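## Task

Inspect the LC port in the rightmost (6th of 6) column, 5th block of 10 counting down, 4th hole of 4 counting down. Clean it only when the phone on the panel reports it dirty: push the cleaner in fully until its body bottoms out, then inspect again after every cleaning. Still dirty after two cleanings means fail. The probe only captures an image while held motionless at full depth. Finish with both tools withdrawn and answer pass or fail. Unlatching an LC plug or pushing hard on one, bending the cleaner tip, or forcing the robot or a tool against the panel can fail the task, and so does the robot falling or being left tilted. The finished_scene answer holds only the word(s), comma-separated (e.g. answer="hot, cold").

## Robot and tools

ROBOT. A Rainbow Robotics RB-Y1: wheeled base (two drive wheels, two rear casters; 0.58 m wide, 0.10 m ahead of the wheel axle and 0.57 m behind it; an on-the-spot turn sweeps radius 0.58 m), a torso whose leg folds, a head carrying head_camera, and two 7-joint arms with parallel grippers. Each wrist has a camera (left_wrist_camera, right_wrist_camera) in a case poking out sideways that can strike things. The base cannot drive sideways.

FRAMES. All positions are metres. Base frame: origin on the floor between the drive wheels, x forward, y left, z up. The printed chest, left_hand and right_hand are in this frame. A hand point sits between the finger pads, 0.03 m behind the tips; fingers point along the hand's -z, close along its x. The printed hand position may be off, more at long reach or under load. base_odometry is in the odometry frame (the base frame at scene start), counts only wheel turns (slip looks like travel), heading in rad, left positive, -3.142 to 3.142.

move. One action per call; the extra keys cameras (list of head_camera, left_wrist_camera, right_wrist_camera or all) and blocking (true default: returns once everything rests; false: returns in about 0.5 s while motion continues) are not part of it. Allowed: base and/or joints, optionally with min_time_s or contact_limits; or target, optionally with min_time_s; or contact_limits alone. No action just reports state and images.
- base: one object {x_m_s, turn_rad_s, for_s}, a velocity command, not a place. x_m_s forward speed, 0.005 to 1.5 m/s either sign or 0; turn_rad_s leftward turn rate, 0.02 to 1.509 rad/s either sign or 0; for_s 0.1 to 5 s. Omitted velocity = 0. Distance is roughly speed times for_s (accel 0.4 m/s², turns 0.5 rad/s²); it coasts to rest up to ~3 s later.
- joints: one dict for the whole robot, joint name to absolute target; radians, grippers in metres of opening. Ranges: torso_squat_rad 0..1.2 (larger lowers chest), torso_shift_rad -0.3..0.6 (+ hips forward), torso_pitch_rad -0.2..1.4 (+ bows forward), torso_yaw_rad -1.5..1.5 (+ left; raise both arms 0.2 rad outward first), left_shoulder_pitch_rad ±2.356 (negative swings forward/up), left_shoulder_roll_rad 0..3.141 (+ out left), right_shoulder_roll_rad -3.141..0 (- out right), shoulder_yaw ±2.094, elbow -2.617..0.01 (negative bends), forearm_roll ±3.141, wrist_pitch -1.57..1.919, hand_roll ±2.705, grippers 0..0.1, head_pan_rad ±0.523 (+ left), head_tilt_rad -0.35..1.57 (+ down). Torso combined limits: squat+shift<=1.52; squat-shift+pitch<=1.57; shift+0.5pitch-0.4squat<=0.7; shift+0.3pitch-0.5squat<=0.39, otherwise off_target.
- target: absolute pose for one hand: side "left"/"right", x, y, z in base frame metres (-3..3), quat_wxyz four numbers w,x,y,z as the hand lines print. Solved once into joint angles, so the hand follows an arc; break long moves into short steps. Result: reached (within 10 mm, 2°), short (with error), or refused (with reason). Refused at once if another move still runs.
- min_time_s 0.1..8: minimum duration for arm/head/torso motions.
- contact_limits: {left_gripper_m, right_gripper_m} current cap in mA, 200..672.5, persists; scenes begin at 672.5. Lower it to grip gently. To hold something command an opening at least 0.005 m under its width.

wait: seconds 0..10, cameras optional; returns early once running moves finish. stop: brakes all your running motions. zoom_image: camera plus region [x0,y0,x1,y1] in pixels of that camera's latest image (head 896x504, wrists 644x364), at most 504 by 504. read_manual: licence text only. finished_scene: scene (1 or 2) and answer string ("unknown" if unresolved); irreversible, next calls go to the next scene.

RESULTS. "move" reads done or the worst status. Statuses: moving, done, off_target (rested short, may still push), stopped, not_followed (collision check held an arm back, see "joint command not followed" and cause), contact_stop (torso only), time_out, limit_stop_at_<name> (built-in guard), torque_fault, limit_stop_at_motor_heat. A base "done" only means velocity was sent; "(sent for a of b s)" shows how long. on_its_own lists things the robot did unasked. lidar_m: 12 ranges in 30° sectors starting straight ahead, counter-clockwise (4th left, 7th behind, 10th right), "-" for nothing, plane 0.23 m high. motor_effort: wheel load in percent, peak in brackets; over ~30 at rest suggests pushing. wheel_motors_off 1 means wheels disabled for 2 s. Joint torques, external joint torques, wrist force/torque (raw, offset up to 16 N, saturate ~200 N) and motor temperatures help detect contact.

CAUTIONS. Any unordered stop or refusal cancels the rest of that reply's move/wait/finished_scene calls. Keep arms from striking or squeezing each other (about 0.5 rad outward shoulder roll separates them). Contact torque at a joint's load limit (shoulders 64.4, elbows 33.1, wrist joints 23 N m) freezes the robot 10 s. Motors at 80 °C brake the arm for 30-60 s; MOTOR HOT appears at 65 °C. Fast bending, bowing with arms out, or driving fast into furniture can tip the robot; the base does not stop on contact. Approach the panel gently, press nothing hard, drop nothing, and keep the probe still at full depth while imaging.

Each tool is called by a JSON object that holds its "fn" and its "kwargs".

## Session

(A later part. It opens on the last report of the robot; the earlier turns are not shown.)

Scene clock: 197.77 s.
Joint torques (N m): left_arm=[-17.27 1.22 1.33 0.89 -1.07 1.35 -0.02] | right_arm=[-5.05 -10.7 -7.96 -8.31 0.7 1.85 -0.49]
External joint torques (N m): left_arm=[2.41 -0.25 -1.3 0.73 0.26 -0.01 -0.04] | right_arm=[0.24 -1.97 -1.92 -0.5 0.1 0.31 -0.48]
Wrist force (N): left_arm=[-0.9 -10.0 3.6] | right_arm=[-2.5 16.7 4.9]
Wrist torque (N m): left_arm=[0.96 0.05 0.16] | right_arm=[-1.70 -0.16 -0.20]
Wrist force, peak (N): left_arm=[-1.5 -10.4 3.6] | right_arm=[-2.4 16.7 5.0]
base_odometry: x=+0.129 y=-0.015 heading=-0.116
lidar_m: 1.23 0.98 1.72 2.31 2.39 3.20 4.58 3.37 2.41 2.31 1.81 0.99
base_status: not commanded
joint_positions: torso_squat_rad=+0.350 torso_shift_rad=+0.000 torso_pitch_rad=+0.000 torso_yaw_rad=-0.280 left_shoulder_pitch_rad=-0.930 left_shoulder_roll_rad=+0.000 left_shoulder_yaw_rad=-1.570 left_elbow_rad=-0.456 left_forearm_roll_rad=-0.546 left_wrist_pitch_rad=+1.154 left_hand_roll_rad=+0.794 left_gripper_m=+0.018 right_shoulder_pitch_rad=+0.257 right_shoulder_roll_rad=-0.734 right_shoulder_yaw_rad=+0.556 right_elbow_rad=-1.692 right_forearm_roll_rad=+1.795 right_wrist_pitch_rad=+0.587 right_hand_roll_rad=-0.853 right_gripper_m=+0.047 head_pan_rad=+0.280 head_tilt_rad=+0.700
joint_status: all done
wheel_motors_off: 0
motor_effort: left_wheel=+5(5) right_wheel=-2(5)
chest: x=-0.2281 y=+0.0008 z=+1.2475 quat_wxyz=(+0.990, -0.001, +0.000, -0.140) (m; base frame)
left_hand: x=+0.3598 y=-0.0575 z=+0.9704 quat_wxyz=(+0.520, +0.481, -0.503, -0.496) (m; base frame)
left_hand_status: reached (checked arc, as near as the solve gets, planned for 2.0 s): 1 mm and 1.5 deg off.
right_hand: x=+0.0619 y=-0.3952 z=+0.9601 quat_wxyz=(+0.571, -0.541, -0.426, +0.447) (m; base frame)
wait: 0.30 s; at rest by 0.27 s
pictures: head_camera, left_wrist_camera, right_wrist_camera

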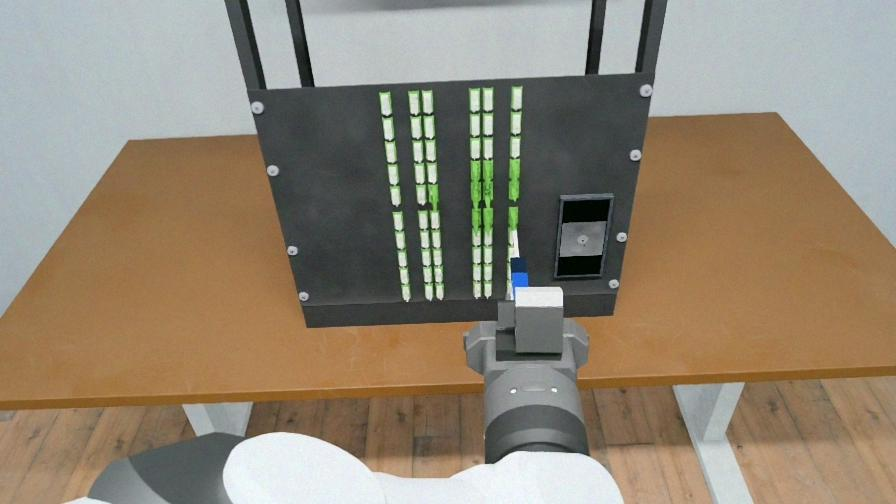

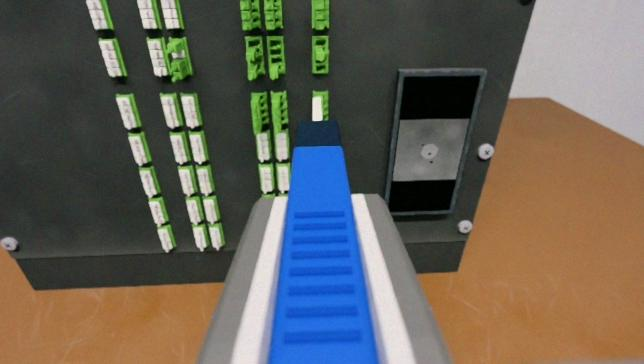

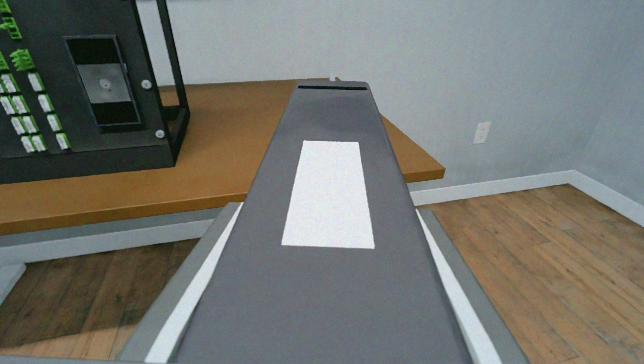

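{"fn": "move", "kwargs": {"target": {"side":"left","x":0.24,"y":-0.058,"z":0.97,"quat_wxyz":[0.5191,0.4906,-0.5031,-0.4866]}, "min_time_s": 2}}

{"fn": "move", "kwargs": {"base": {"x_m_s":0.08,"for_s":1.25}}}

{"fn": "wait", "kwargs": {"seconds": 0.5, "cameras": ["all"]}}

{"fn": "zoom_image", "kwargs": {"camera": "left_wrist_camera", "region": [270, 20, 390, 130]}}

Scene clock: 200.87 s.
Joint torques (N m): left_arm=[-12.25 1.25 4.23 -3.25 -1.73 1.15 -0.37] | right_arm=[-4.96 -10.72 -7.96 -8.5 0.77 2 -0.58]
External joint torques (N m): left_arm=[3.34 2.09 -1.44 -0.02 -0.03 0.1 -0.38] | right_arm=[0.33 -1.99 -1.92 -0.7 0.17 0.45 -0.57]
Wrist force (N): left_arm=[-1.0 -10.2 4.2] | right_arm=[-2.1 16.4 5.1]
Wrist torque (N m): left_arm=[0.98 0.01 0.34] | right_arm=[-1.69 -0.11 -0.20]
Wrist force, peak (N): left_arm=[-0.9 -10.8 3.8] | right_arm=[-2.3 16.8 4.9]
move: done
base_odometry: x=+0.129 y=-0.015 heading=-0.116
lidar_m: 1.22 0.99 1.72 2.31 2.38 3.21 4.59 3.38 2.41 2.31 1.82 0.99
base_status: not commanded
joint_positions: torso_squat_rad=+0.350 torso_shift_rad=+0.000 torso_pitch_rad=+0.000 torso_yaw_rad=-0.280 left_shoulder_pitch_rad=-0.787 left_shoulder_roll_rad=+0.154 left_shoulder_yaw_rad=-1.615 left_elbow_rad=-1.128 left_forearm_roll_rad=-0.621 left_wrist_pitch_rad=+1.679 left_hand_roll_rad=+0.596 left_gripper_m=+0.018 right_shoulder_pitch_rad=+0.257 right_shoulder_roll_rad=-0.734 right_shoulder_yaw_rad=+0.556 right_elbow_rad=-1.692 right_forearm_roll_rad=+1.795 right_wrist_pitch_rad=+0.587 right_hand_roll_rad=-0.853 right_gripper_m=+0.047 head_pan_rad=+0.280 head_tilt_rad=+0.700
joint_status: all done
wheel_motors_off: 0
motor_effort: left_wheel=+5(5) right_wheel=-3(5)
chest: x=-0.2281 y=+0.0008 z=+1.2475 quat_wxyz=(+0.990, -0.001, +0.000, -0.140) (m; base frame)
left_hand: x=+0.2396 y=-0.0581 z=+0.9705 quat_wxyz=(+0.519, +0.492, -0.504, -0.484) (m; base frame)
left_hand_status: reached (checked arc, planned for 2.0 s): 1 mm and 0.3 deg off.
right_hand: x=+0.0619 y=-0.3952 z=+0.9601 quat_wxyz=(+0.571, -0.541, -0.426, +0.447) (m; base frame)
pictures: none

Scene clock: 202.70 s.
Joint torques (N m): left_arm=[-12.94 0.71 3.81 -3.03 -1.68 1.15 -0.31] | right_arm=[-5.63 -10.39 -7.5 -8.39 0.66 2.04 -0.53]
External joint torques (N m): left_arm=[2.64 1.56 -1.86 0.2 0.02 0.1 -0.32] | right_arm=[-0.35 -1.65 -1.46 -0.59 0.07 0.5 -0.52]
Wrist force (N): left_arm=[-0.9 -10.5 3.9] | right_arm=[-2.4 16.7 4.9]
Wrist torque (N m): left_arm=[1.03 0.02 0.34] | right_arm=[-1.70 -0.15 -0.19]
Wrist force, peak (N): left_arm=[-1.5 -10.8 3.8] | right_arm=[-2.6 16.9 5.1]
move: done
base_odometry: x=+0.230 y=-0.027 heading=-0.115
lidar_m: 1.12 0.91 1.60 2.31 2.39 3.21 4.69 3.37 2.41 2.30 1.66 0.91
base_status: done (sent for 1.27 of 1.27 s)
joint_positions: torso_squat_rad=+0.350 torso_shift_rad=+0.000 torso_pitch_rad=+0.000 torso_yaw_rad=-0.280 left_shoulder_pitch_rad=-0.786 left_shoulder_roll_rad=+0.154 left_shoulder_yaw_rad=-1.615 left_elbow_rad=-1.129 left_forearm_roll_rad=-0.621 left_wrist_pitch_rad=+1.679 left_hand_roll_rad=+0.596 left_gripper_m=+0.018 right_shoulder_pitch_rad=+0.257 right_shoulder_roll_rad=-0.734 right_shoulder_yaw_rad=+0.556 right_elbow_rad=-1.692 right_forearm_roll_rad=+1.795 right_wrist_pitch_rad=+0.587 right_hand_roll_rad=-0.853 right_gripper_m=+0.047 head_pan_rad=+0.280 head_tilt_rad=+0.700
joint_status: not commanded
wheel_motors_off: 0
motor_effort: left_wheel=+3(23) right_wheel=-4(13)
chest: x=-0.2279 y=+0.0008 z=+1.2475 quat_wxyz=(+0.990, -0.001, +0.000, -0.140) (m; base frame)
left_hand: x=+0.2397 y=-0.0580 z=+0.9704 quat_wxyz=(+0.519, +0.492, -0.504, -0.485) (m; base frame)
right_hand: x=+0.0619 y=-0.3952 z=+0.9600 quat_wxyz=(+0.572, -0.541, -0.425, +0.447) (m; base frame)
pictures: none

Scene clock: 203.20 s.
Joint torques (N m): left_arm=[-12.86 0.61 4.34 -2.88 -1.79 1.23 -0.17] | right_arm=[-5.7 -10.57 -7.7 -8.22 0.69 2.08 -0.4]
External joint torques (N m): left_arm=[2.72 1.46 -1.33 0.34 -0.08 0.19 -0.18] | right_arm=[-0.42 -1.83 -1.66 -0.42 0.09 0.54 -0.4]
Wrist force (N): left_arm=[-0.9 -10.7 3.9] | right_arm=[-2.3 16.8 4.8]
Wrist torque (N m): left_arm=[1.03 0.00 0.34] | right_arm=[-1.71 -0.14 -0.19]
Wrist force, peak (N): left_arm=[-0.9 -10.7 3.9] | right_arm=[-2.2 17.0 4.8]
base_odometry: x=+0.230 y=-0.027 heading=-0.115
lidar_m: 1.13 0.91 1.60 2.32 2.39 3.22 4.69 3.37 2.40 2.30 1.66 0.92
base_status: done (sent for 1.27 of 1.27 s)
joint_positions: torso_squat_rad=+0.350 torso_shift_rad=+0.000 torso_pitch_rad=+0.000 torso_yaw_rad=-0.280 left_shoulder_pitch_rad=-0.786 left_shoulder_roll_rad=+0.154 left_shoulder_yaw_rad=-1.615 left_elbow_rad=-1.129 left_forearm_roll_rad=-0.621 left_wrist_pitch_rad=+1.679 left_hand_roll_rad=+0.596 left_gripper_m=+0.018 right_shoulder_pitch_rad=+0.257 right_shoulder_roll_rad=-0.734 right_shoulder_yaw_rad=+0.556 right_elbow_rad=-1.692 right_forearm_roll_rad=+1.795 right_wrist_pitch_rad=+0.587 right_hand_roll_rad=-0.853 right_gripper_m=+0.047 head_pan_rad=+0.280 head_tilt_rad=+0.700
joint_status: not commanded
wheel_motors_off: 0
motor_effort: left_wheel=+3(23) right_wheel=-3(13)
chest: x=-0.2279 y=+0.0008 z=+1.2475 quat_wxyz=(+0.990, -0.001, +0.000, -0.140) (m; base frame)
left_hand: x=+0.2397 y=-0.0580 z=+0.9704 quat_wxyz=(+0.519, +0.492, -0.504, -0.485) (m; base frame)
right_hand: x=+0.0619 y=-0.3952 z=+0.9600 quat_wxyz=(+0.572, -0.541, -0.425, +0.447) (m; base frame)
wait: 0.50 s; at rest by 0.27 s
pictures: head_camera, left_wrist_camera, right_wrist_camera

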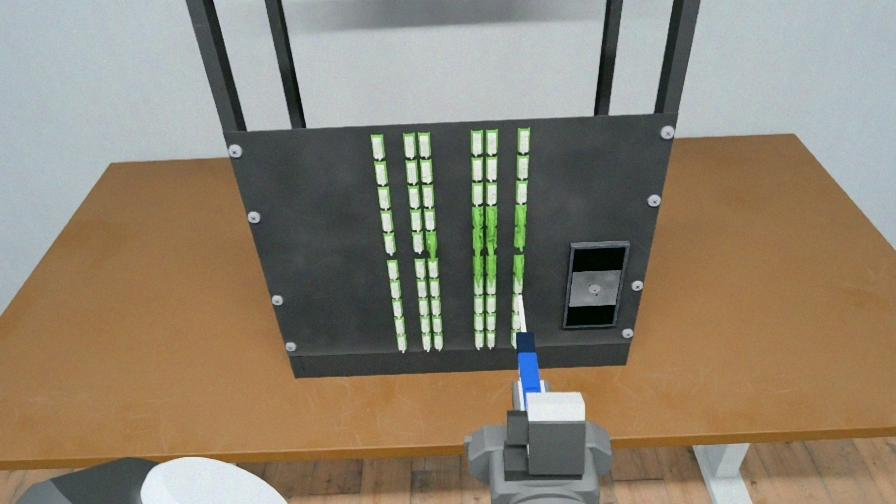

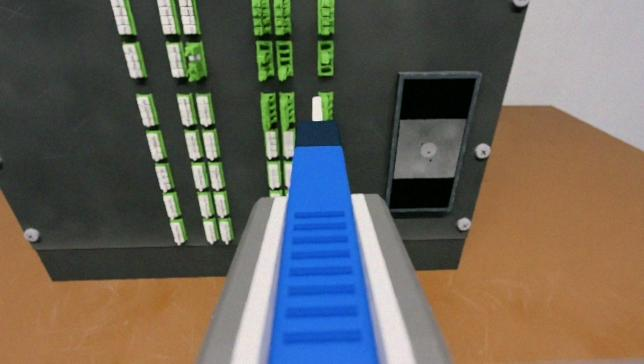

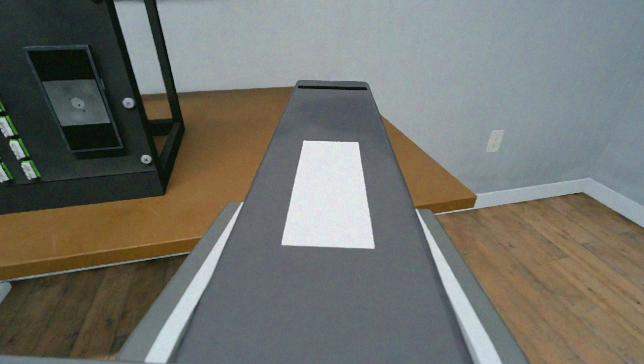

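Scaled by 4.200 from the camera's 644x364 image, which has a finer 1265x715 frame.

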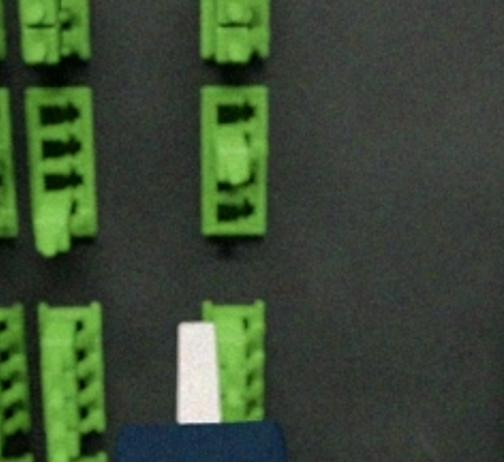

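{"fn": "zoom_image", "kwargs": {"camera": "left_wrist_camera", "region": [80, 0, 280, 250]}}

{"fn": "zoom_image", "kwargs": {"camera": "left_wrist_camera", "region": [380, 0, 580, 290]}}

{"fn": "zoom_image", "kwargs": {"camera": "left_wrist_camera", "region": [0, 100, 280, 300]}}

Scaled by 2.016 from the camera's 644x364 image, which has a finer 1265x715 frame.

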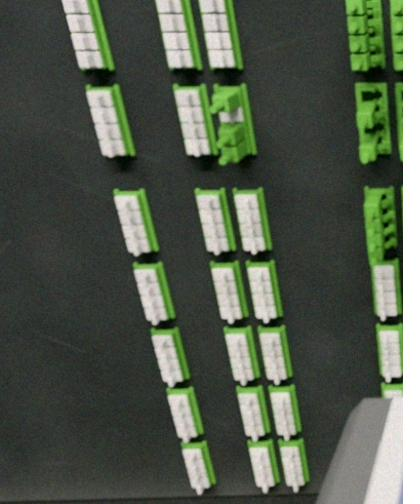

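Scaled by 1.738 from the camera's 644x364 image, which has a finer 1265x715 frame.

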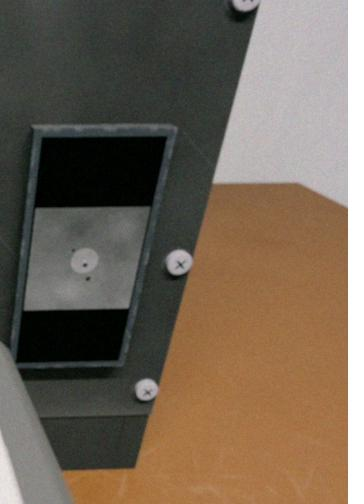

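Scaled by 1.800 from the camera's 644x364 image, which has a finer 1265x715 frame.

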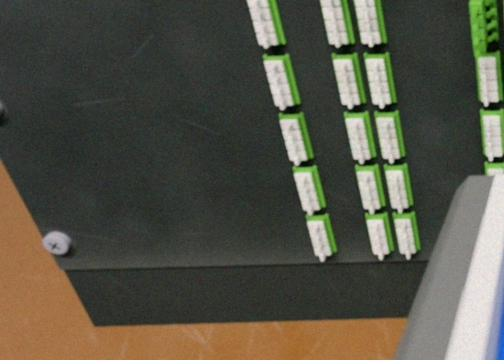

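{"fn": "move", "kwargs": {"target": {"side":"left","x":0.295,"y":-0.0635,"z":0.9705,"quat_wxyz":[0.5191,0.4906,-0.5031,-0.4866]}, "min_time_s": 1.5}}

{"fn": "wait", "kwargs": {"seconds": 0.3, "cameras": ["left_wrist_camera","head_camera"]}}

{"fn": "zoom_image", "kwargs": {"camera": "left_wrist_camera", "region": [290, 50, 360, 120]}}

{"fn": "zoom_image", "kwargs": {"camera": "head_camera", "region": [480, 200, 580, 350]}}

Scene clock: 207.40 s.
Joint torques (N m): left_arm=[-15.46 -0.87 5.02 -1.14 -1.39 1.26 0.19] | right_arm=[-5.89 -10.36 -7.65 -8.33 0.72 1.97 -0.47]
External joint torques (N m): left_arm=[2.18 -1.1 0.01 0.88 0.24 0.11 0.18] | right_arm=[-0.61 -1.63 -1.61 -0.53 0.12 0.43 -0.47]
Wrist force (N): left_arm=[-1.3 -10.1 3.1] | right_arm=[-2.6 16.4 4.7]
Wrist torque (N m): left_arm=[0.95 -0.02 0.15] | right_arm=[-1.68 -0.19 -0.20]
Wrist force, peak (N): left_arm=[-1.4 -10.8 3.9] | right_arm=[-2.3 16.8 5.1]
move: done
base_odometry: x=+0.230 y=-0.027 heading=-0.115
lidar_m: 1.12 0.91 1.60 2.32 2.39 3.21 4.69 3.38 2.40 2.30 1.66 0.92
base_status: not commanded
joint_positions: torso_squat_rad=+0.350 torso_shift_rad=+0.000 torso_pitch_rad=+0.000 torso_yaw_rad=-0.280 left_shoulder_pitch_rad=-0.853 left_shoulder_roll_rad=+0.110 left_shoulder_yaw_rad=-1.574 left_elbow_rad=-0.889 left_forearm_roll_rad=-0.576 left_wrist_pitch_rad=+1.478 left_hand_roll_rad=+0.658 left_gripper_m=+0.018 right_shoulder_pitch_rad=+0.257 right_shoulder_roll_rad=-0.734 right_shoulder_yaw_rad=+0.556 right_elbow_rad=-1.692 right_forearm_roll_rad=+1.795 right_wrist_pitch_rad=+0.587 right_hand_roll_rad=-0.853 right_gripper_m=+0.047 head_pan_rad=+0.280 head_tilt_rad=+0.700
joint_status: all done
wheel_motors_off: 0
motor_effort: left_wheel=+3(3) right_wheel=-5(6)
chest: x=-0.2279 y=+0.0008 z=+1.2475 quat_wxyz=(+0.990, -0.001, +0.000, -0.140) (m; base frame)
left_hand: x=+0.2950 y=-0.0632 z=+0.9706 quat_wxyz=(+0.519, +0.490, -0.503, -0.487) (m; base frame)
left_hand_status: reached (checked arc, planned for 1.5 s): 0 mm and 0.1 deg off.
right_hand: x=+0.0619 y=-0.3952 z=+0.9600 quat_wxyz=(+0.572, -0.541, -0.425, +0.447) (m; base frame)
pictures: none

Scene clock: 207.70 s.
Joint torques (N m): left_arm=[-16.07 -1 5.15 -1.26 -1.31 1.16 0.16] | right_arm=[-5.84 -10.52 -7.45 -8.15 0.76 2.05 -0.48]
External joint torques (N m): left_arm=[1.57 -1.23 0.13 0.76 0.31 0.01 0.15] | right_arm=[-0.55 -1.79 -1.41 -0.35 0.17 0.51 -0.47]
Wrist force (N): left_arm=[-1.3 -10.5 3.0] | right_arm=[-2.2 16.5 4.9]
Wrist torque (N m): left_arm=[0.98 -0.01 0.13] | right_arm=[-1.68 -0.13 -0.19]
Wrist force, peak (N): left_arm=[-1.5 -10.6 3.4] | right_arm=[-2.4 16.7 5.0]
base_odometry: x=+0.230 y=-0.027 heading=-0.115
lidar_m: 1.13 0.91 1.58 2.31 2.39 3.20 4.69 3.38 2.40 2.30 1.66 0.90
base_status: not commanded
joint_positions: torso_squat_rad=+0.350 torso_shift_rad=+0.000 torso_pitch_rad=+0.000 torso_yaw_rad=-0.280 left_shoulder_pitch_rad=-0.853 left_shoulder_roll_rad=+0.110 left_shoulder_yaw_rad=-1.574 left_elbow_rad=-0.889 left_forearm_roll_rad=-0.576 left_wrist_pitch_rad=+1.478 left_hand_roll_rad=+0.658 left_gripper_m=+0.018 right_shoulder_pitch_rad=+0.257 right_shoulder_roll_rad=-0.734 right_shoulder_yaw_rad=+0.556 right_elbow_rad=-1.692 right_forearm_roll_rad=+1.795 right_wrist_pitch_rad=+0.587 right_hand_roll_rad=-0.853 right_gripper_m=+0.047 head_pan_rad=+0.280 head_tilt_rad=+0.700
joint_status: all done
wheel_motors_off: 0
motor_effort: left_wheel=+3(3) right_wheel=-5(6)
chest: x=-0.2279 y=+0.0008 z=+1.2475 quat_wxyz=(+0.990, -0.001, +0.000, -0.140) (m; base frame)
left_hand: x=+0.2950 y=-0.0632 z=+0.9706 quat_wxyz=(+0.519, +0.490, -0.503, -0.487) (m; base frame)
left_hand_status: reached (checked arc, planned for 1.5 s): 0 mm and 0.1 deg off.
right_hand: x=+0.0619 y=-0.3952 z=+0.9600 quat_wxyz=(+0.572, -0.541, -0.425, +0.447) (m; base frame)
wait: 0.30 s; at rest by 0.27 s
pictures: head_camera, left_wrist_camera

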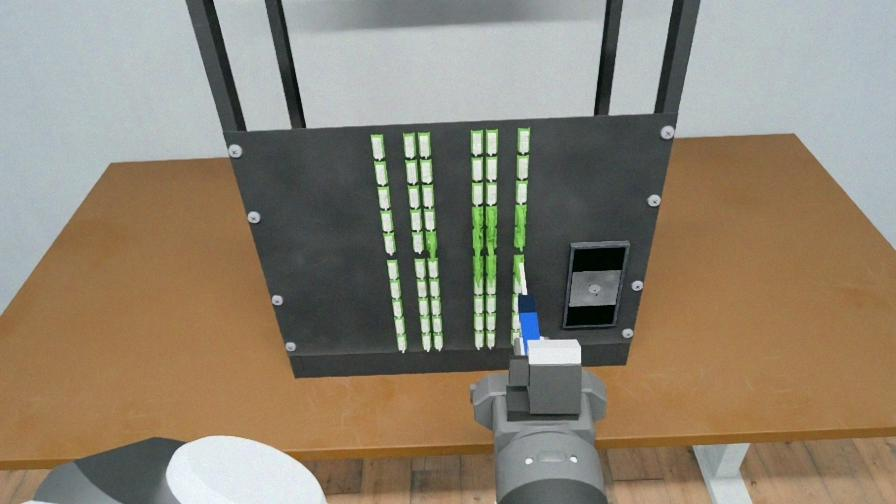

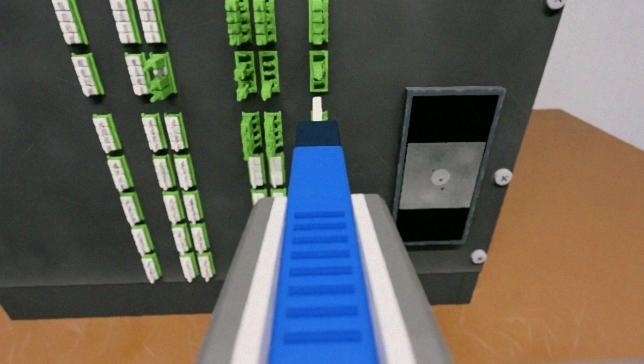

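Scaled by 7.200 from the camera's 644x364 image, which has a finer 1265x715 frame.

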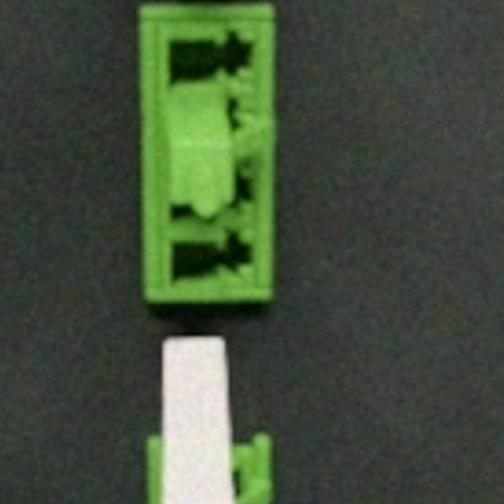

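Scaled by 3.360 from the camera's 896x504 image, which has a finer 1280x720 frame.

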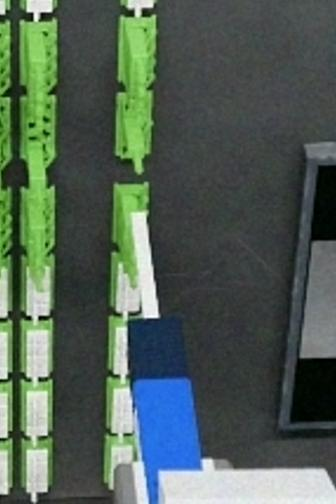

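{"fn": "move", "kwargs": {"target": {"side":"left","x":0.315,"y":-0.0629,"z":0.9705,"quat_wxyz":[0.5191,0.4906,-0.5031,-0.4866]}, "min_time_s": 1.2}}

{"fn": "wait", "kwargs": {"seconds": 0.3, "cameras": ["left_wrist_camera","head_camera"]}}

{"fn": "zoom_image", "kwargs": {"camera": "left_wrist_camera", "region": [290, 60, 350, 120]}}

{"fn": "zoom_image", "kwargs": {"camera": "head_camera", "region": [490, 220, 560, 300]}}

Scene clock: 210.67 s.
Joint torques (N m): left_arm=[-16.47 -0.4 4.54 -0.76 -1.28 1.23 0.16] | right_arm=[-5.96 -10.74 -7.53 -8.28 0.8 2.03 -0.44]
External joint torques (N m): left_arm=[1.84 -0.99 0.04 0.71 0.29 0.02 0.15] | right_arm=[-0.68 -2.01 -1.49 -0.48 0.2 0.49 -0.44]
Wrist force (N): left_arm=[-1.3 -10.6 3.5] | right_arm=[-2.4 16.8 5.0]
Wrist torque (N m): left_arm=[1.03 -0.03 0.16] | right_arm=[-1.73 -0.15 -0.19]
Wrist force, peak (N): left_arm=[-1.4 -10.6 3.9] | right_arm=[-2.4 16.8 5.0]
move: done
base_odometry: x=+0.230 y=-0.027 heading=-0.115
lidar_m: 1.13 0.91 1.59 2.31 2.38 3.22 4.68 3.37 2.41 2.30 1.67 0.90
base_status: not commanded
joint_positions: torso_squat_rad=+0.350 torso_shift_rad=+0.000 torso_pitch_rad=+0.000 torso_yaw_rad=-0.280 left_shoulder_pitch_rad=-0.875 left_shoulder_roll_rad=+0.083 left_shoulder_yaw_rad=-1.565 left_elbow_rad=-0.775 left_forearm_roll_rad=-0.566 left_wrist_pitch_rad=+1.395 left_hand_roll_rad=+0.691 left_gripper_m=+0.018 right_shoulder_pitch_rad=+0.257 right_shoulder_roll_rad=-0.734 right_shoulder_yaw_rad=+0.556 right_elbow_rad=-1.692 right_forearm_roll_rad=+1.795 right_wrist_pitch_rad=+0.587 right_hand_roll_rad=-0.853 right_gripper_m=+0.047 head_pan_rad=+0.280 head_tilt_rad=+0.700
joint_status: all done
wheel_motors_off: 0
motor_effort: left_wheel=+3(3) right_wheel=-5(6)
chest: x=-0.2279 y=+0.0008 z=+1.2475 quat_wxyz=(+0.990, -0.001, +0.000, -0.140) (m; base frame)
left_hand: x=+0.3150 y=-0.0626 z=+0.9706 quat_wxyz=(+0.519, +0.490, -0.503, -0.487) (m; base frame)
left_hand_status: reached (checked arc, planned for 1.2 s): 0 mm and 0.1 deg off.
right_hand: x=+0.0619 y=-0.3952 z=+0.9600 quat_wxyz=(+0.572, -0.541, -0.425, +0.447) (m; base frame)
pictures: none

Scene clock: 210.97 s.
Joint torques (N m): left_arm=[-16.52 -0.27 4.58 -0.62 -1.28 1.09 0.14] | right_arm=[-5.63 -10.89 -7.48 -8.37 0.63 2.05 -0.53]
External joint torques (N m): left_arm=[1.79 -0.87 0.08 0.85 0.29 -0.11 0.13] | right_arm=[-0.35 -2.16 -1.45 -0.57 0.04 0.51 -0.53]
Wrist force (N): left_arm=[-1.1 -10.5 3.5] | right_arm=[-2.2 16.4 4.9]
Wrist torque (N m): left_arm=[1.03 0.00 0.13] | right_arm=[-1.68 -0.13 -0.19]
Wrist force, peak (N): left_arm=[-1.1 -10.8 3.4] | right_arm=[-2.5 16.7 4.7]
base_odometry: x=+0.230 y=-0.027 heading=-0.115
lidar_m: 1.13 0.91 1.59 2.32 2.39 3.21 4.69 3.36 2.42 2.30 1.66 0.92
base_status: not commanded
joint_positions: torso_squat_rad=+0.350 torso_shift_rad=+0.000 torso_pitch_rad=+0.000 torso_yaw_rad=-0.280 left_shoulder_pitch_rad=-0.875 left_shoulder_roll_rad=+0.083 left_shoulder_yaw_rad=-1.565 left_elbow_rad=-0.775 left_forearm_roll_rad=-0.566 left_wrist_pitch_rad=+1.395 left_hand_roll_rad=+0.691 left_gripper_m=+0.018 right_shoulder_pitch_rad=+0.257 right_shoulder_roll_rad=-0.734 right_shoulder_yaw_rad=+0.556 right_elbow_rad=-1.692 right_forearm_roll_rad=+1.795 right_wrist_pitch_rad=+0.587 right_hand_roll_rad=-0.853 right_gripper_m=+0.047 head_pan_rad=+0.280 head_tilt_rad=+0.700
joint_status: all done
wheel_motors_off: 0
motor_effort: left_wheel=+3(3) right_wheel=-4(6)
chest: x=-0.2279 y=+0.0008 z=+1.2475 quat_wxyz=(+0.990, -0.001, +0.000, -0.140) (m; base frame)
left_hand: x=+0.3150 y=-0.0626 z=+0.9706 quat_wxyz=(+0.519, +0.490, -0.503, -0.487) (m; base frame)
left_hand_status: reached (checked arc, planned for 1.2 s): 0 mm and 0.1 deg off.
right_hand: x=+0.0619 y=-0.3952 z=+0.9600 quat_wxyz=(+0.572, -0.541, -0.425, +0.447) (m; base frame)
wait: 0.30 s; at rest by 0.27 s
pictures: head_camera, left_wrist_camera

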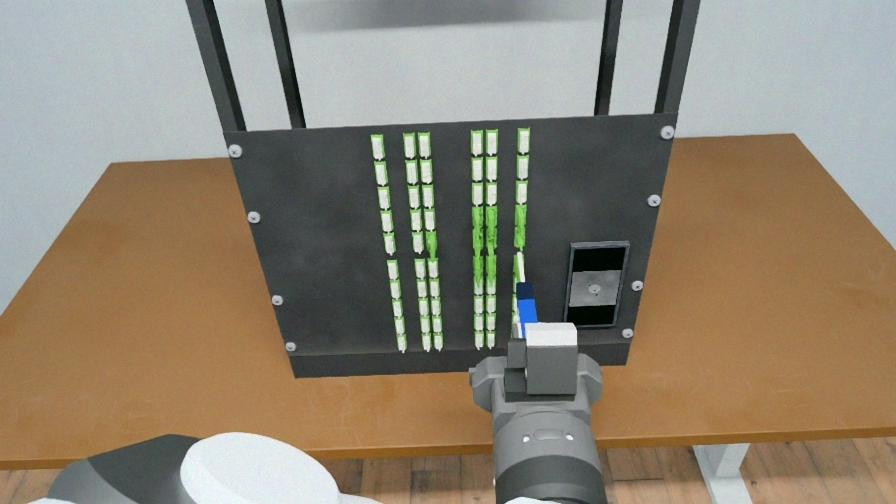

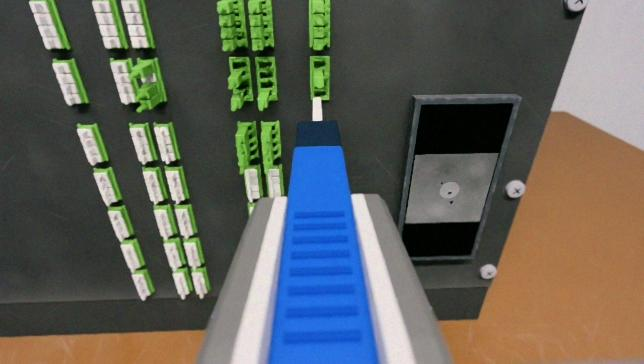

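Scaled by 8.400 from the camera's 644x364 image, which has a finer 1265x715 frame.

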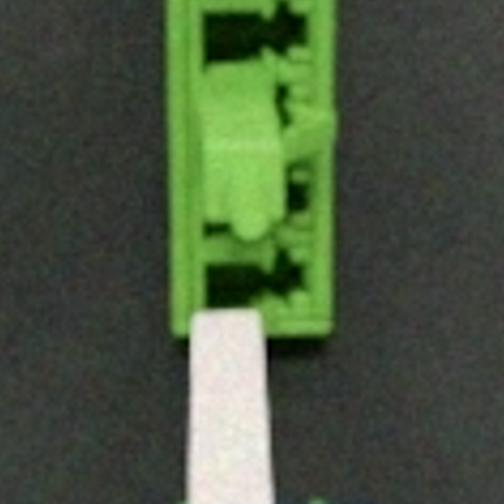

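Scaled by 6.300 from the camera's 896x504 image, which has a finer 1280x720 frame.

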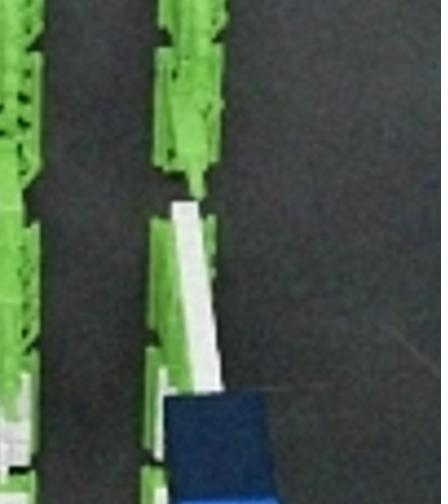

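{"fn": "move", "kwargs": {"target": {"side":"left","x":0.325,"y":-0.0636,"z":0.9706,"quat_wxyz":[0.5191,0.4906,-0.5031,-0.4866]}, "min_time_s": 1}}

{"fn": "wait", "kwargs": {"seconds": 0.3, "cameras": ["left_wrist_camera","head_camera"]}}

{"fn": "zoom_image", "kwargs": {"camera": "left_wrist_camera", "region": [290, 60, 350, 120]}}

{"fn": "zoom_image", "kwargs": {"camera": "head_camera", "region": [490, 220, 560, 300]}}

Scene clock: 213.60 s.
Joint torques (N m): left_arm=[-16.89 -0.17 4.29 -0.31 -1.24 1.18 0.21] | right_arm=[-5.6 -10.5 -7.86 -8.33 0.71 2.05 -0.39]
External joint torques (N m): left_arm=[1.73 -0.92 0.11 0.88 0.29 -0.05 0.2] | right_arm=[-0.32 -1.76 -1.82 -0.53 0.11 0.51 -0.39]
Wrist force (N): left_arm=[-0.8 -10.7 3.8] | right_arm=[-2.3 16.4 4.8]
Wrist torque (N m): left_arm=[1.04 0.05 0.19] | right_arm=[-1.68 -0.15 -0.20]
Wrist force, peak (N): left_arm=[-1.2 -10.8 3.7] | right_arm=[-2.4 16.8 4.9]
move: done
base_odometry: x=+0.230 y=-0.027 heading=-0.115
lidar_m: 1.13 0.90 1.60 2.32 2.39 3.20 4.69 3.37 2.41 2.30 1.65 0.90
base_status: not commanded
joint_positions: torso_squat_rad=+0.350 torso_shift_rad=+0.000 torso_pitch_rad=+0.000 torso_yaw_rad=-0.280 left_shoulder_pitch_rad=-0.887 left_shoulder_roll_rad=+0.066 left_shoulder_yaw_rad=-1.561 left_elbow_rad=-0.714 left_forearm_roll_rad=-0.561 left_wrist_pitch_rad=+1.351 left_hand_roll_rad=+0.707 left_gripper_m=+0.018 right_shoulder_pitch_rad=+0.257 right_shoulder_roll_rad=-0.734 right_shoulder_yaw_rad=+0.556 right_elbow_rad=-1.692 right_forearm_roll_rad=+1.795 right_wrist_pitch_rad=+0.587 right_hand_roll_rad=-0.853 right_gripper_m=+0.047 head_pan_rad=+0.280 head_tilt_rad=+0.700
joint_status: all done
wheel_motors_off: 0
motor_effort: left_wheel=+3(3) right_wheel=-3(5)
chest: x=-0.2279 y=+0.0008 z=+1.2475 quat_wxyz=(+0.990, -0.001, +0.000, -0.140) (m; base frame)
left_hand: x=+0.3244 y=-0.0628 z=+0.9710 quat_wxyz=(+0.519, +0.490, -0.503, -0.488) (m; base frame)
left_hand_status: reached (checked arc, planned for 1.0 s): 1 mm and 0.2 deg off.
right_hand: x=+0.0619 y=-0.3952 z=+0.9600 quat_wxyz=(+0.572, -0.541, -0.425, +0.447) (m; base frame)
pictures: none

Scene clock: 213.90 s.
Joint torques (N m): left_arm=[-16.89 -0.18 4.36 -0.32 -1.28 1.21 0.16] | right_arm=[-5.87 -10.55 -7.78 -8.23 0.78 2.16 -0.52]
External joint torques (N m): left_arm=[1.74 -0.93 0.18 0.87 0.25 -0.03 0.15] | right_arm=[-0.58 -1.81 -1.74 -0.43 0.18 0.62 -0.52]
Wrist force (N): left_arm=[-1.2 -10.2 3.8] | right_arm=[-2.5 16.4 4.6]
Wrist torque (N m): left_arm=[0.98 0.04 0.19] | right_arm=[-1.67 -0.16 -0.20]
Wrist force, peak (N): left_arm=[-0.9 -10.6 3.5] | right_arm=[-2.2 16.7 5.0]
base_odometry: x=+0.230 y=-0.027 heading=-0.115
lidar_m: 1.13 0.91 1.59 2.32 2.39 3.21 4.69 3.37 2.41 2.30 1.65 0.91
base_status: not commanded
joint_positions: torso_squat_rad=+0.350 torso_shift_rad=+0.000 torso_pitch_rad=+0.000 torso_yaw_rad=-0.280 left_shoulder_pitch_rad=-0.887 left_shoulder_roll_rad=+0.066 left_shoulder_yaw_rad=-1.561 left_elbow_rad=-0.714 left_forearm_roll_rad=-0.561 left_wrist_pitch_rad=+1.351 left_hand_roll_rad=+0.707 left_gripper_m=+0.018 right_shoulder_pitch_rad=+0.257 right_shoulder_roll_rad=-0.734 right_shoulder_yaw_rad=+0.556 right_elbow_rad=-1.692 right_forearm_roll_rad=+1.795 right_wrist_pitch_rad=+0.587 right_hand_roll_rad=-0.853 right_gripper_m=+0.047 head_pan_rad=+0.280 head_tilt_rad=+0.700
joint_status: all done
wheel_motors_off: 0
motor_effort: left_wheel=+3(3) right_wheel=-2(5)
chest: x=-0.2279 y=+0.0008 z=+1.2475 quat_wxyz=(+0.990, -0.001, +0.000, -0.140) (m; base frame)
left_hand: x=+0.3244 y=-0.0628 z=+0.9710 quat_wxyz=(+0.519, +0.490, -0.503, -0.488) (m; base frame)
left_hand_status: reached (checked arc, planned for 1.0 s): 1 mm and 0.2 deg off.
right_hand: x=+0.0619 y=-0.3952 z=+0.9600 quat_wxyz=(+0.572, -0.541, -0.425, +0.447) (m; base frame)
wait: 0.30 s; at rest by 0.27 s
pictures: head_camera, left_wrist_camera

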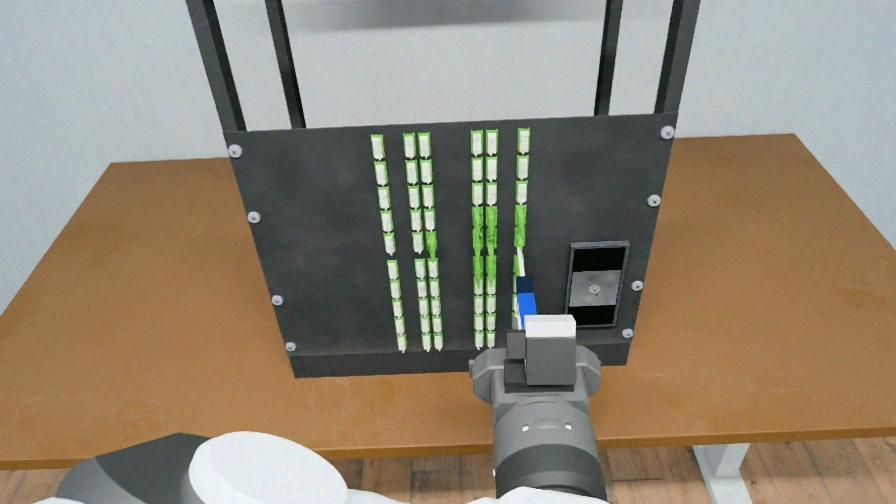

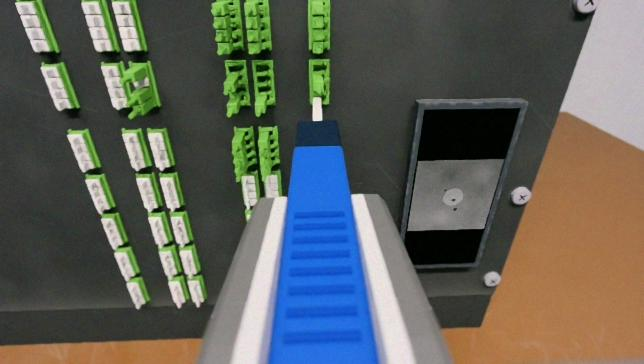

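Scaled by 8.400 from the camera's 644x364 image, which has a finer 1265x715 frame.

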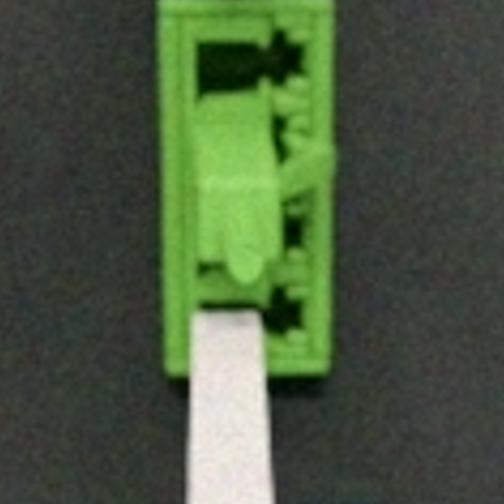

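Scaled by 6.300 from the camera's 896x504 image, which has a finer 1280x720 frame.

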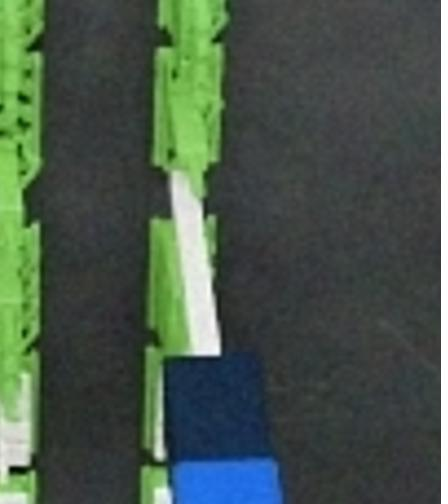

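{"fn": "move", "kwargs": {"target": {"side":"left","x":0.330,"y":-0.0636,"z":0.9705,"quat_wxyz":[0.5191,0.4906,-0.5031,-0.4866]}, "min_time_s": 1}}

{"fn": "wait", "kwargs": {"seconds": 0.3, "cameras": ["left_wrist_camera","head_camera"]}}

{"fn": "zoom_image", "kwargs": {"camera": "left_wrist_camera", "region": [290, 60, 350, 120]}}

{"fn": "zoom_image", "kwargs": {"camera": "head_camera", "region": [490, 220, 560, 300]}}

Scene clock: 216.67 s.
Joint torques (N m): left_arm=[-16.96 -0.08 4.27 0.09 -1.15 1.14 0.19] | right_arm=[-5.67 -10.62 -7.7 -8.33 0.77 2 -0.49]
External joint torques (N m): left_arm=[1.82 -0.87 0.4 1.06 0.35 -0.11 0.18] | right_arm=[-0.38 -1.89 -1.66 -0.53 0.17 0.46 -0.48]
Wrist force (N): left_arm=[-0.8 -10.3 3.5] | right_arm=[-2.3 16.6 4.8]
Wrist torque (N m): left_arm=[1.01 0.08 0.15] | right_arm=[-1.69 -0.15 -0.21]
Wrist force, peak (N): left_arm=[-1.0 -10.7 3.8] | right_arm=[-2.3 16.7 5.2]
move: done
base_odometry: x=+0.230 y=-0.027 heading=-0.115
lidar_m: 1.13 0.91 1.59 2.32 2.38 3.20 4.69 3.38 2.40 2.31 1.65 0.91
base_status: not commanded
joint_positions: torso_squat_rad=+0.350 torso_shift_rad=+0.000 torso_pitch_rad=+0.000 torso_yaw_rad=-0.280 left_shoulder_pitch_rad=-0.894 left_shoulder_roll_rad=+0.047 left_shoulder_yaw_rad=-1.560 left_elbow_rad=-0.661 left_forearm_roll_rad=-0.561 left_wrist_pitch_rad=+1.321 left_hand_roll_rad=+0.722 left_gripper_m=+0.018 right_shoulder_pitch_rad=+0.257 right_shoulder_roll_rad=-0.734 right_shoulder_yaw_rad=+0.556 right_elbow_rad=-1.692 right_forearm_roll_rad=+1.795 right_wrist_pitch_rad=+0.587 right_hand_roll_rad=-0.853 right_gripper_m=+0.047 head_pan_rad=+0.280 head_tilt_rad=+0.700
joint_status: all done
wheel_motors_off: 0
motor_effort: left_wheel=+3(3) right_wheel=-4(6)
chest: x=-0.2279 y=+0.0008 z=+1.2475 quat_wxyz=(+0.990, -0.001, +0.000, -0.140) (m; base frame)
left_hand: x=+0.3298 y=-0.0631 z=+0.9707 quat_wxyz=(+0.519, +0.490, -0.503, -0.488) (m; base frame)
left_hand_status: reached (checked arc, planned for 1.0 s): 1 mm and 0.1 deg off.
right_hand: x=+0.0619 y=-0.3952 z=+0.9600 quat_wxyz=(+0.572, -0.541, -0.425, +0.447) (m; base frame)
pictures: none

Scene clock: 216.97 s.
Joint torques (N m): left_arm=[-16.91 -0.25 4.29 -0.09 -1.07 1.16 0.13] | right_arm=[-5.87 -10.62 -7.46 -8.32 0.76 2.04 -0.46]
External joint torques (N m): left_arm=[1.87 -1.03 0.43 0.88 0.43 -0.1 0.12] | right_arm=[-0.59 -1.88 -1.42 -0.52 0.17 0.5 -0.46]
Wrist force (N): left_arm=[-1.2 -10.2 3.5] | right_arm=[-2.3 16.3 4.8]
Wrist torque (N m): left_arm=[1.00 0.02 0.18] | right_arm=[-1.67 -0.14 -0.20]
Wrist force, peak (N): left_arm=[-0.8 -10.7 3.6] | right_arm=[-2.4 16.6 4.7]
base_odometry: x=+0.230 y=-0.027 heading=-0.115
lidar_m: 1.12 0.91 1.60 2.31 2.39 3.21 4.69 3.37 2.40 2.30 1.66 0.91
base_status: not commanded
joint_positions: torso_squat_rad=+0.350 torso_shift_rad=+0.000 torso_pitch_rad=+0.000 torso_yaw_rad=-0.280 left_shoulder_pitch_rad=-0.894 left_shoulder_roll_rad=+0.047 left_shoulder_yaw_rad=-1.560 left_elbow_rad=-0.661 left_forearm_roll_rad=-0.561 left_wrist_pitch_rad=+1.321 left_hand_roll_rad=+0.722 left_gripper_m=+0.018 right_shoulder_pitch_rad=+0.257 right_shoulder_roll_rad=-0.734 right_shoulder_yaw_rad=+0.556 right_elbow_rad=-1.692 right_forearm_roll_rad=+1.795 right_wrist_pitch_rad=+0.587 right_hand_roll_rad=-0.853 right_gripper_m=+0.047 head_pan_rad=+0.280 head_tilt_rad=+0.700
joint_status: all done
wheel_motors_off: 0
motor_effort: left_wheel=+3(3) right_wheel=-3(6)
chest: x=-0.2279 y=+0.0008 z=+1.2475 quat_wxyz=(+0.990, -0.001, +0.000, -0.140) (m; base frame)
left_hand: x=+0.3298 y=-0.0631 z=+0.9707 quat_wxyz=(+0.519, +0.490, -0.503, -0.488) (m; base frame)
left_hand_status: reached (checked arc, planned for 1.0 s): 1 mm and 0.1 deg off.
right_hand: x=+0.0619 y=-0.3952 z=+0.9600 quat_wxyz=(+0.572, -0.541, -0.425, +0.447) (m; base frame)
wait: 0.30 s; at rest by 0.27 s
pictures: head_camera, left_wrist_camera

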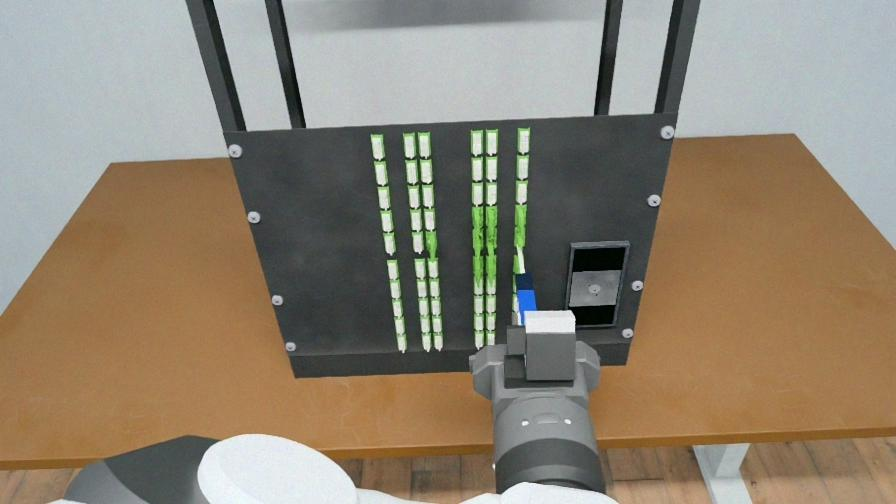

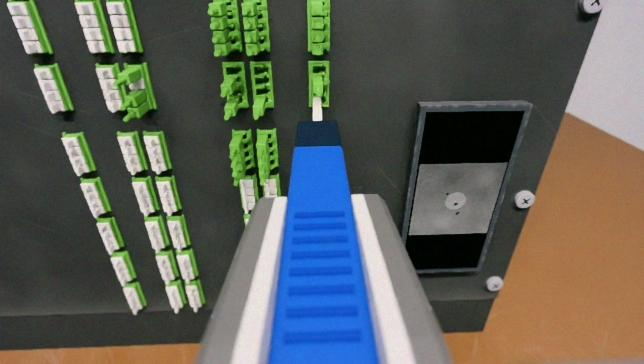

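Scaled by 8.400 from the camera's 644x364 image, which has a finer 1265x715 frame.

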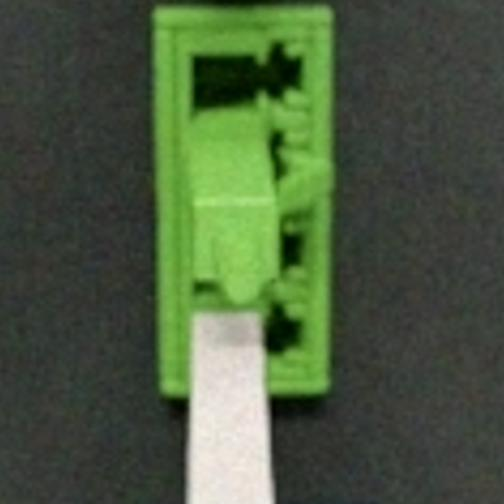

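Scaled by 6.300 from the camera's 896x504 image, which has a finer 1280x720 frame.

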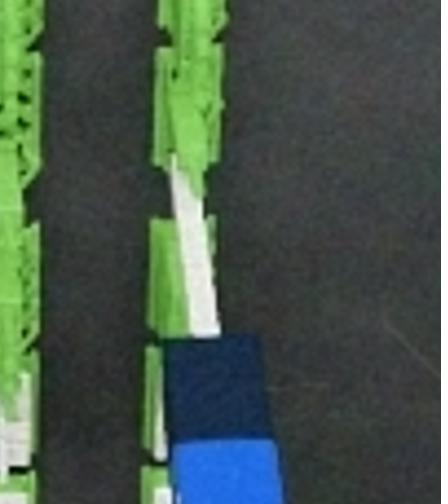

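{"fn": "move", "kwargs": {"target": {"side":"left","x":0.334,"y":-0.0634,"z":0.9705,"quat_wxyz":[0.5191,0.4906,-0.5031,-0.4866]}, "min_time_s": 1}}

{"fn": "wait", "kwargs": {"seconds": 0.3, "cameras": ["left_wrist_camera"]}}

{"fn": "zoom_image", "kwargs": {"camera": "left_wrist_camera", "region": [290, 60, 350, 120]}}

Scene clock: 218.93 s.
Joint torques (N m): left_arm=[-18.57 1.38 3.89 0.8 -1.32 1.07 0.1] | right_arm=[-5.61 -10.63 -7.7 -8.29 0.73 1.99 -0.54]
External joint torques (N m): left_arm=[0.31 0.58 0.28 1.6 0.16 -0.2 0.09] | right_arm=[-0.32 -1.89 -1.66 -0.49 0.13 0.45 -0.53]
Wrist force (N): left_arm=[-1.8 -9.7 8.8] | right_arm=[-2.3 16.3 5.0]
Wrist torque (N m): left_arm=[1.04 0.18 0.18] | right_arm=[-1.68 -0.14 -0.20]
Wrist force, peak (N): left_arm=[0.0 -11.3 8.8] | right_arm=[-2.6 16.8 4.8]
move: done
base_odometry: x=+0.230 y=-0.027 heading=-0.115
lidar_m: 1.13 0.91 1.60 2.32 2.40 3.21 4.68 3.37 2.41 2.30 1.66 0.91
base_status: not commanded
joint_positions: torso_squat_rad=+0.350 torso_shift_rad=+0.000 torso_pitch_rad=+0.000 torso_yaw_rad=-0.280 left_shoulder_pitch_rad=-0.898 left_shoulder_roll_rad=+0.032 left_shoulder_yaw_rad=-1.560 left_elbow_rad=-0.619 left_forearm_roll_rad=-0.561 left_wrist_pitch_rad=+1.297 left_hand_roll_rad=+0.735 left_gripper_m=+0.018 right_shoulder_pitch_rad=+0.257 right_shoulder_roll_rad=-0.734 right_shoulder_yaw_rad=+0.556 right_elbow_rad=-1.692 right_forearm_roll_rad=+1.795 right_wrist_pitch_rad=+0.587 right_hand_roll_rad=-0.853 right_gripper_m=+0.047 head_pan_rad=+0.280 head_tilt_rad=+0.700
joint_status: all done
wheel_motors_off: 0
motor_effort: left_wheel=+3(3) right_wheel=-4(5)
chest: x=-0.2279 y=+0.0008 z=+1.2475 quat_wxyz=(+0.990, -0.001, +0.000, -0.140) (m; base frame)
left_hand: x=+0.3336 y=-0.0632 z=+0.9704 quat_wxyz=(+0.519, +0.490, -0.503, -0.487) (m; base frame)
left_hand_status: reached (checked arc, planned for 1.0 s): 0 mm and 0.1 deg off.
right_hand: x=+0.0619 y=-0.3952 z=+0.9600 quat_wxyz=(+0.572, -0.541, -0.425, +0.447) (m; base frame)
pictures: none

Scene clock: 219.23 s.
Joint torques (N m): left_arm=[-18.16 1.03 3.59 0.9 -1.38 1 0.12] | right_arm=[-5.69 -10.92 -7.56 -8.47 0.7 2.04 -0.44]
External joint torques (N m): left_arm=[0.72 0.24 -0.02 1.7 0.1 -0.27 0.11] | right_arm=[-0.41 -2.19 -1.52 -0.67 0.11 0.5 -0.44]
Wrist force (N): left_arm=[-1.7 -10.3 9.3] | right_arm=[-2.2 16.8 4.9]
Wrist torque (N m): left_arm=[1.00 0.12 0.17] | right_arm=[-1.72 -0.15 -0.21]
Wrist force, peak (N): left_arm=[-1.5 -11.3 9.1] | right_arm=[-2.5 16.7 5.1]
base_odometry: x=+0.230 y=-0.027 heading=-0.115
lidar_m: 1.13 0.91 1.60 2.32 2.39 3.21 4.69 3.36 2.41 2.30 1.66 0.91
base_status: not commanded
joint_positions: torso_squat_rad=+0.350 torso_shift_rad=+0.000 torso_pitch_rad=+0.000 torso_yaw_rad=-0.280 left_shoulder_pitch_rad=-0.898 left_shoulder_roll_rad=+0.032 left_shoulder_yaw_rad=-1.560 left_elbow_rad=-0.619 left_forearm_roll_rad=-0.561 left_wrist_pitch_rad=+1.297 left_hand_roll_rad=+0.735 left_gripper_m=+0.018 right_shoulder_pitch_rad=+0.257 right_shoulder_roll_rad=-0.734 right_shoulder_yaw_rad=+0.556 right_elbow_rad=-1.692 right_forearm_roll_rad=+1.795 right_wrist_pitch_rad=+0.587 right_hand_roll_rad=-0.853 right_gripper_m=+0.047 head_pan_rad=+0.280 head_tilt_rad=+0.700
joint_status: all done
wheel_motors_off: 0
motor_effort: left_wheel=+3(3) right_wheel=-4(5)
chest: x=-0.2279 y=+0.0008 z=+1.2475 quat_wxyz=(+0.990, -0.001, +0.000, -0.140) (m; base frame)
left_hand: x=+0.3336 y=-0.0632 z=+0.9704 quat_wxyz=(+0.519, +0.490, -0.503, -0.487) (m; base frame)
left_hand_status: reached (checked arc, planned for 1.0 s): 0 mm and 0.1 deg off.
right_hand: x=+0.0619 y=-0.3952 z=+0.9600 quat_wxyz=(+0.572, -0.541, -0.425, +0.447) (m; base frame)
wait: 0.30 s; at rest by 0.27 s
pictures: left_wrist_camera

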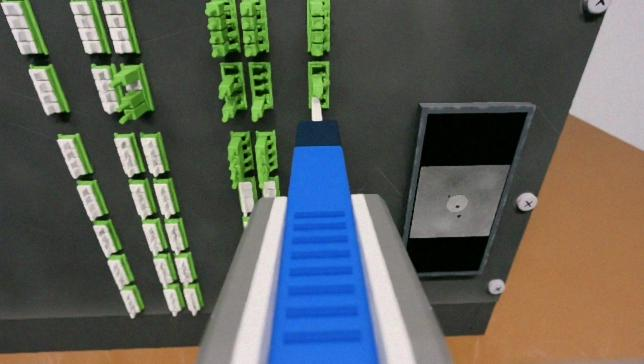

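Scaled by 8.400 from the camera's 644x364 image, which has a finer 1265x715 frame.

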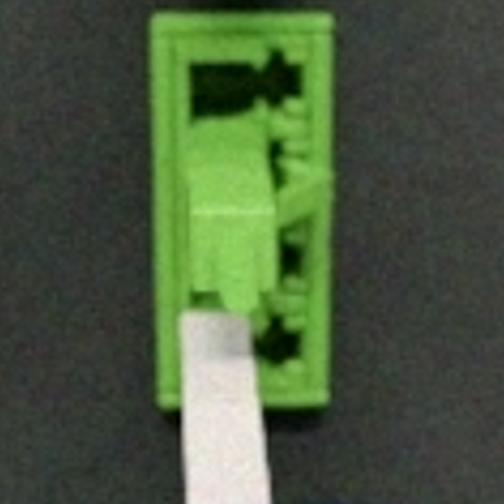

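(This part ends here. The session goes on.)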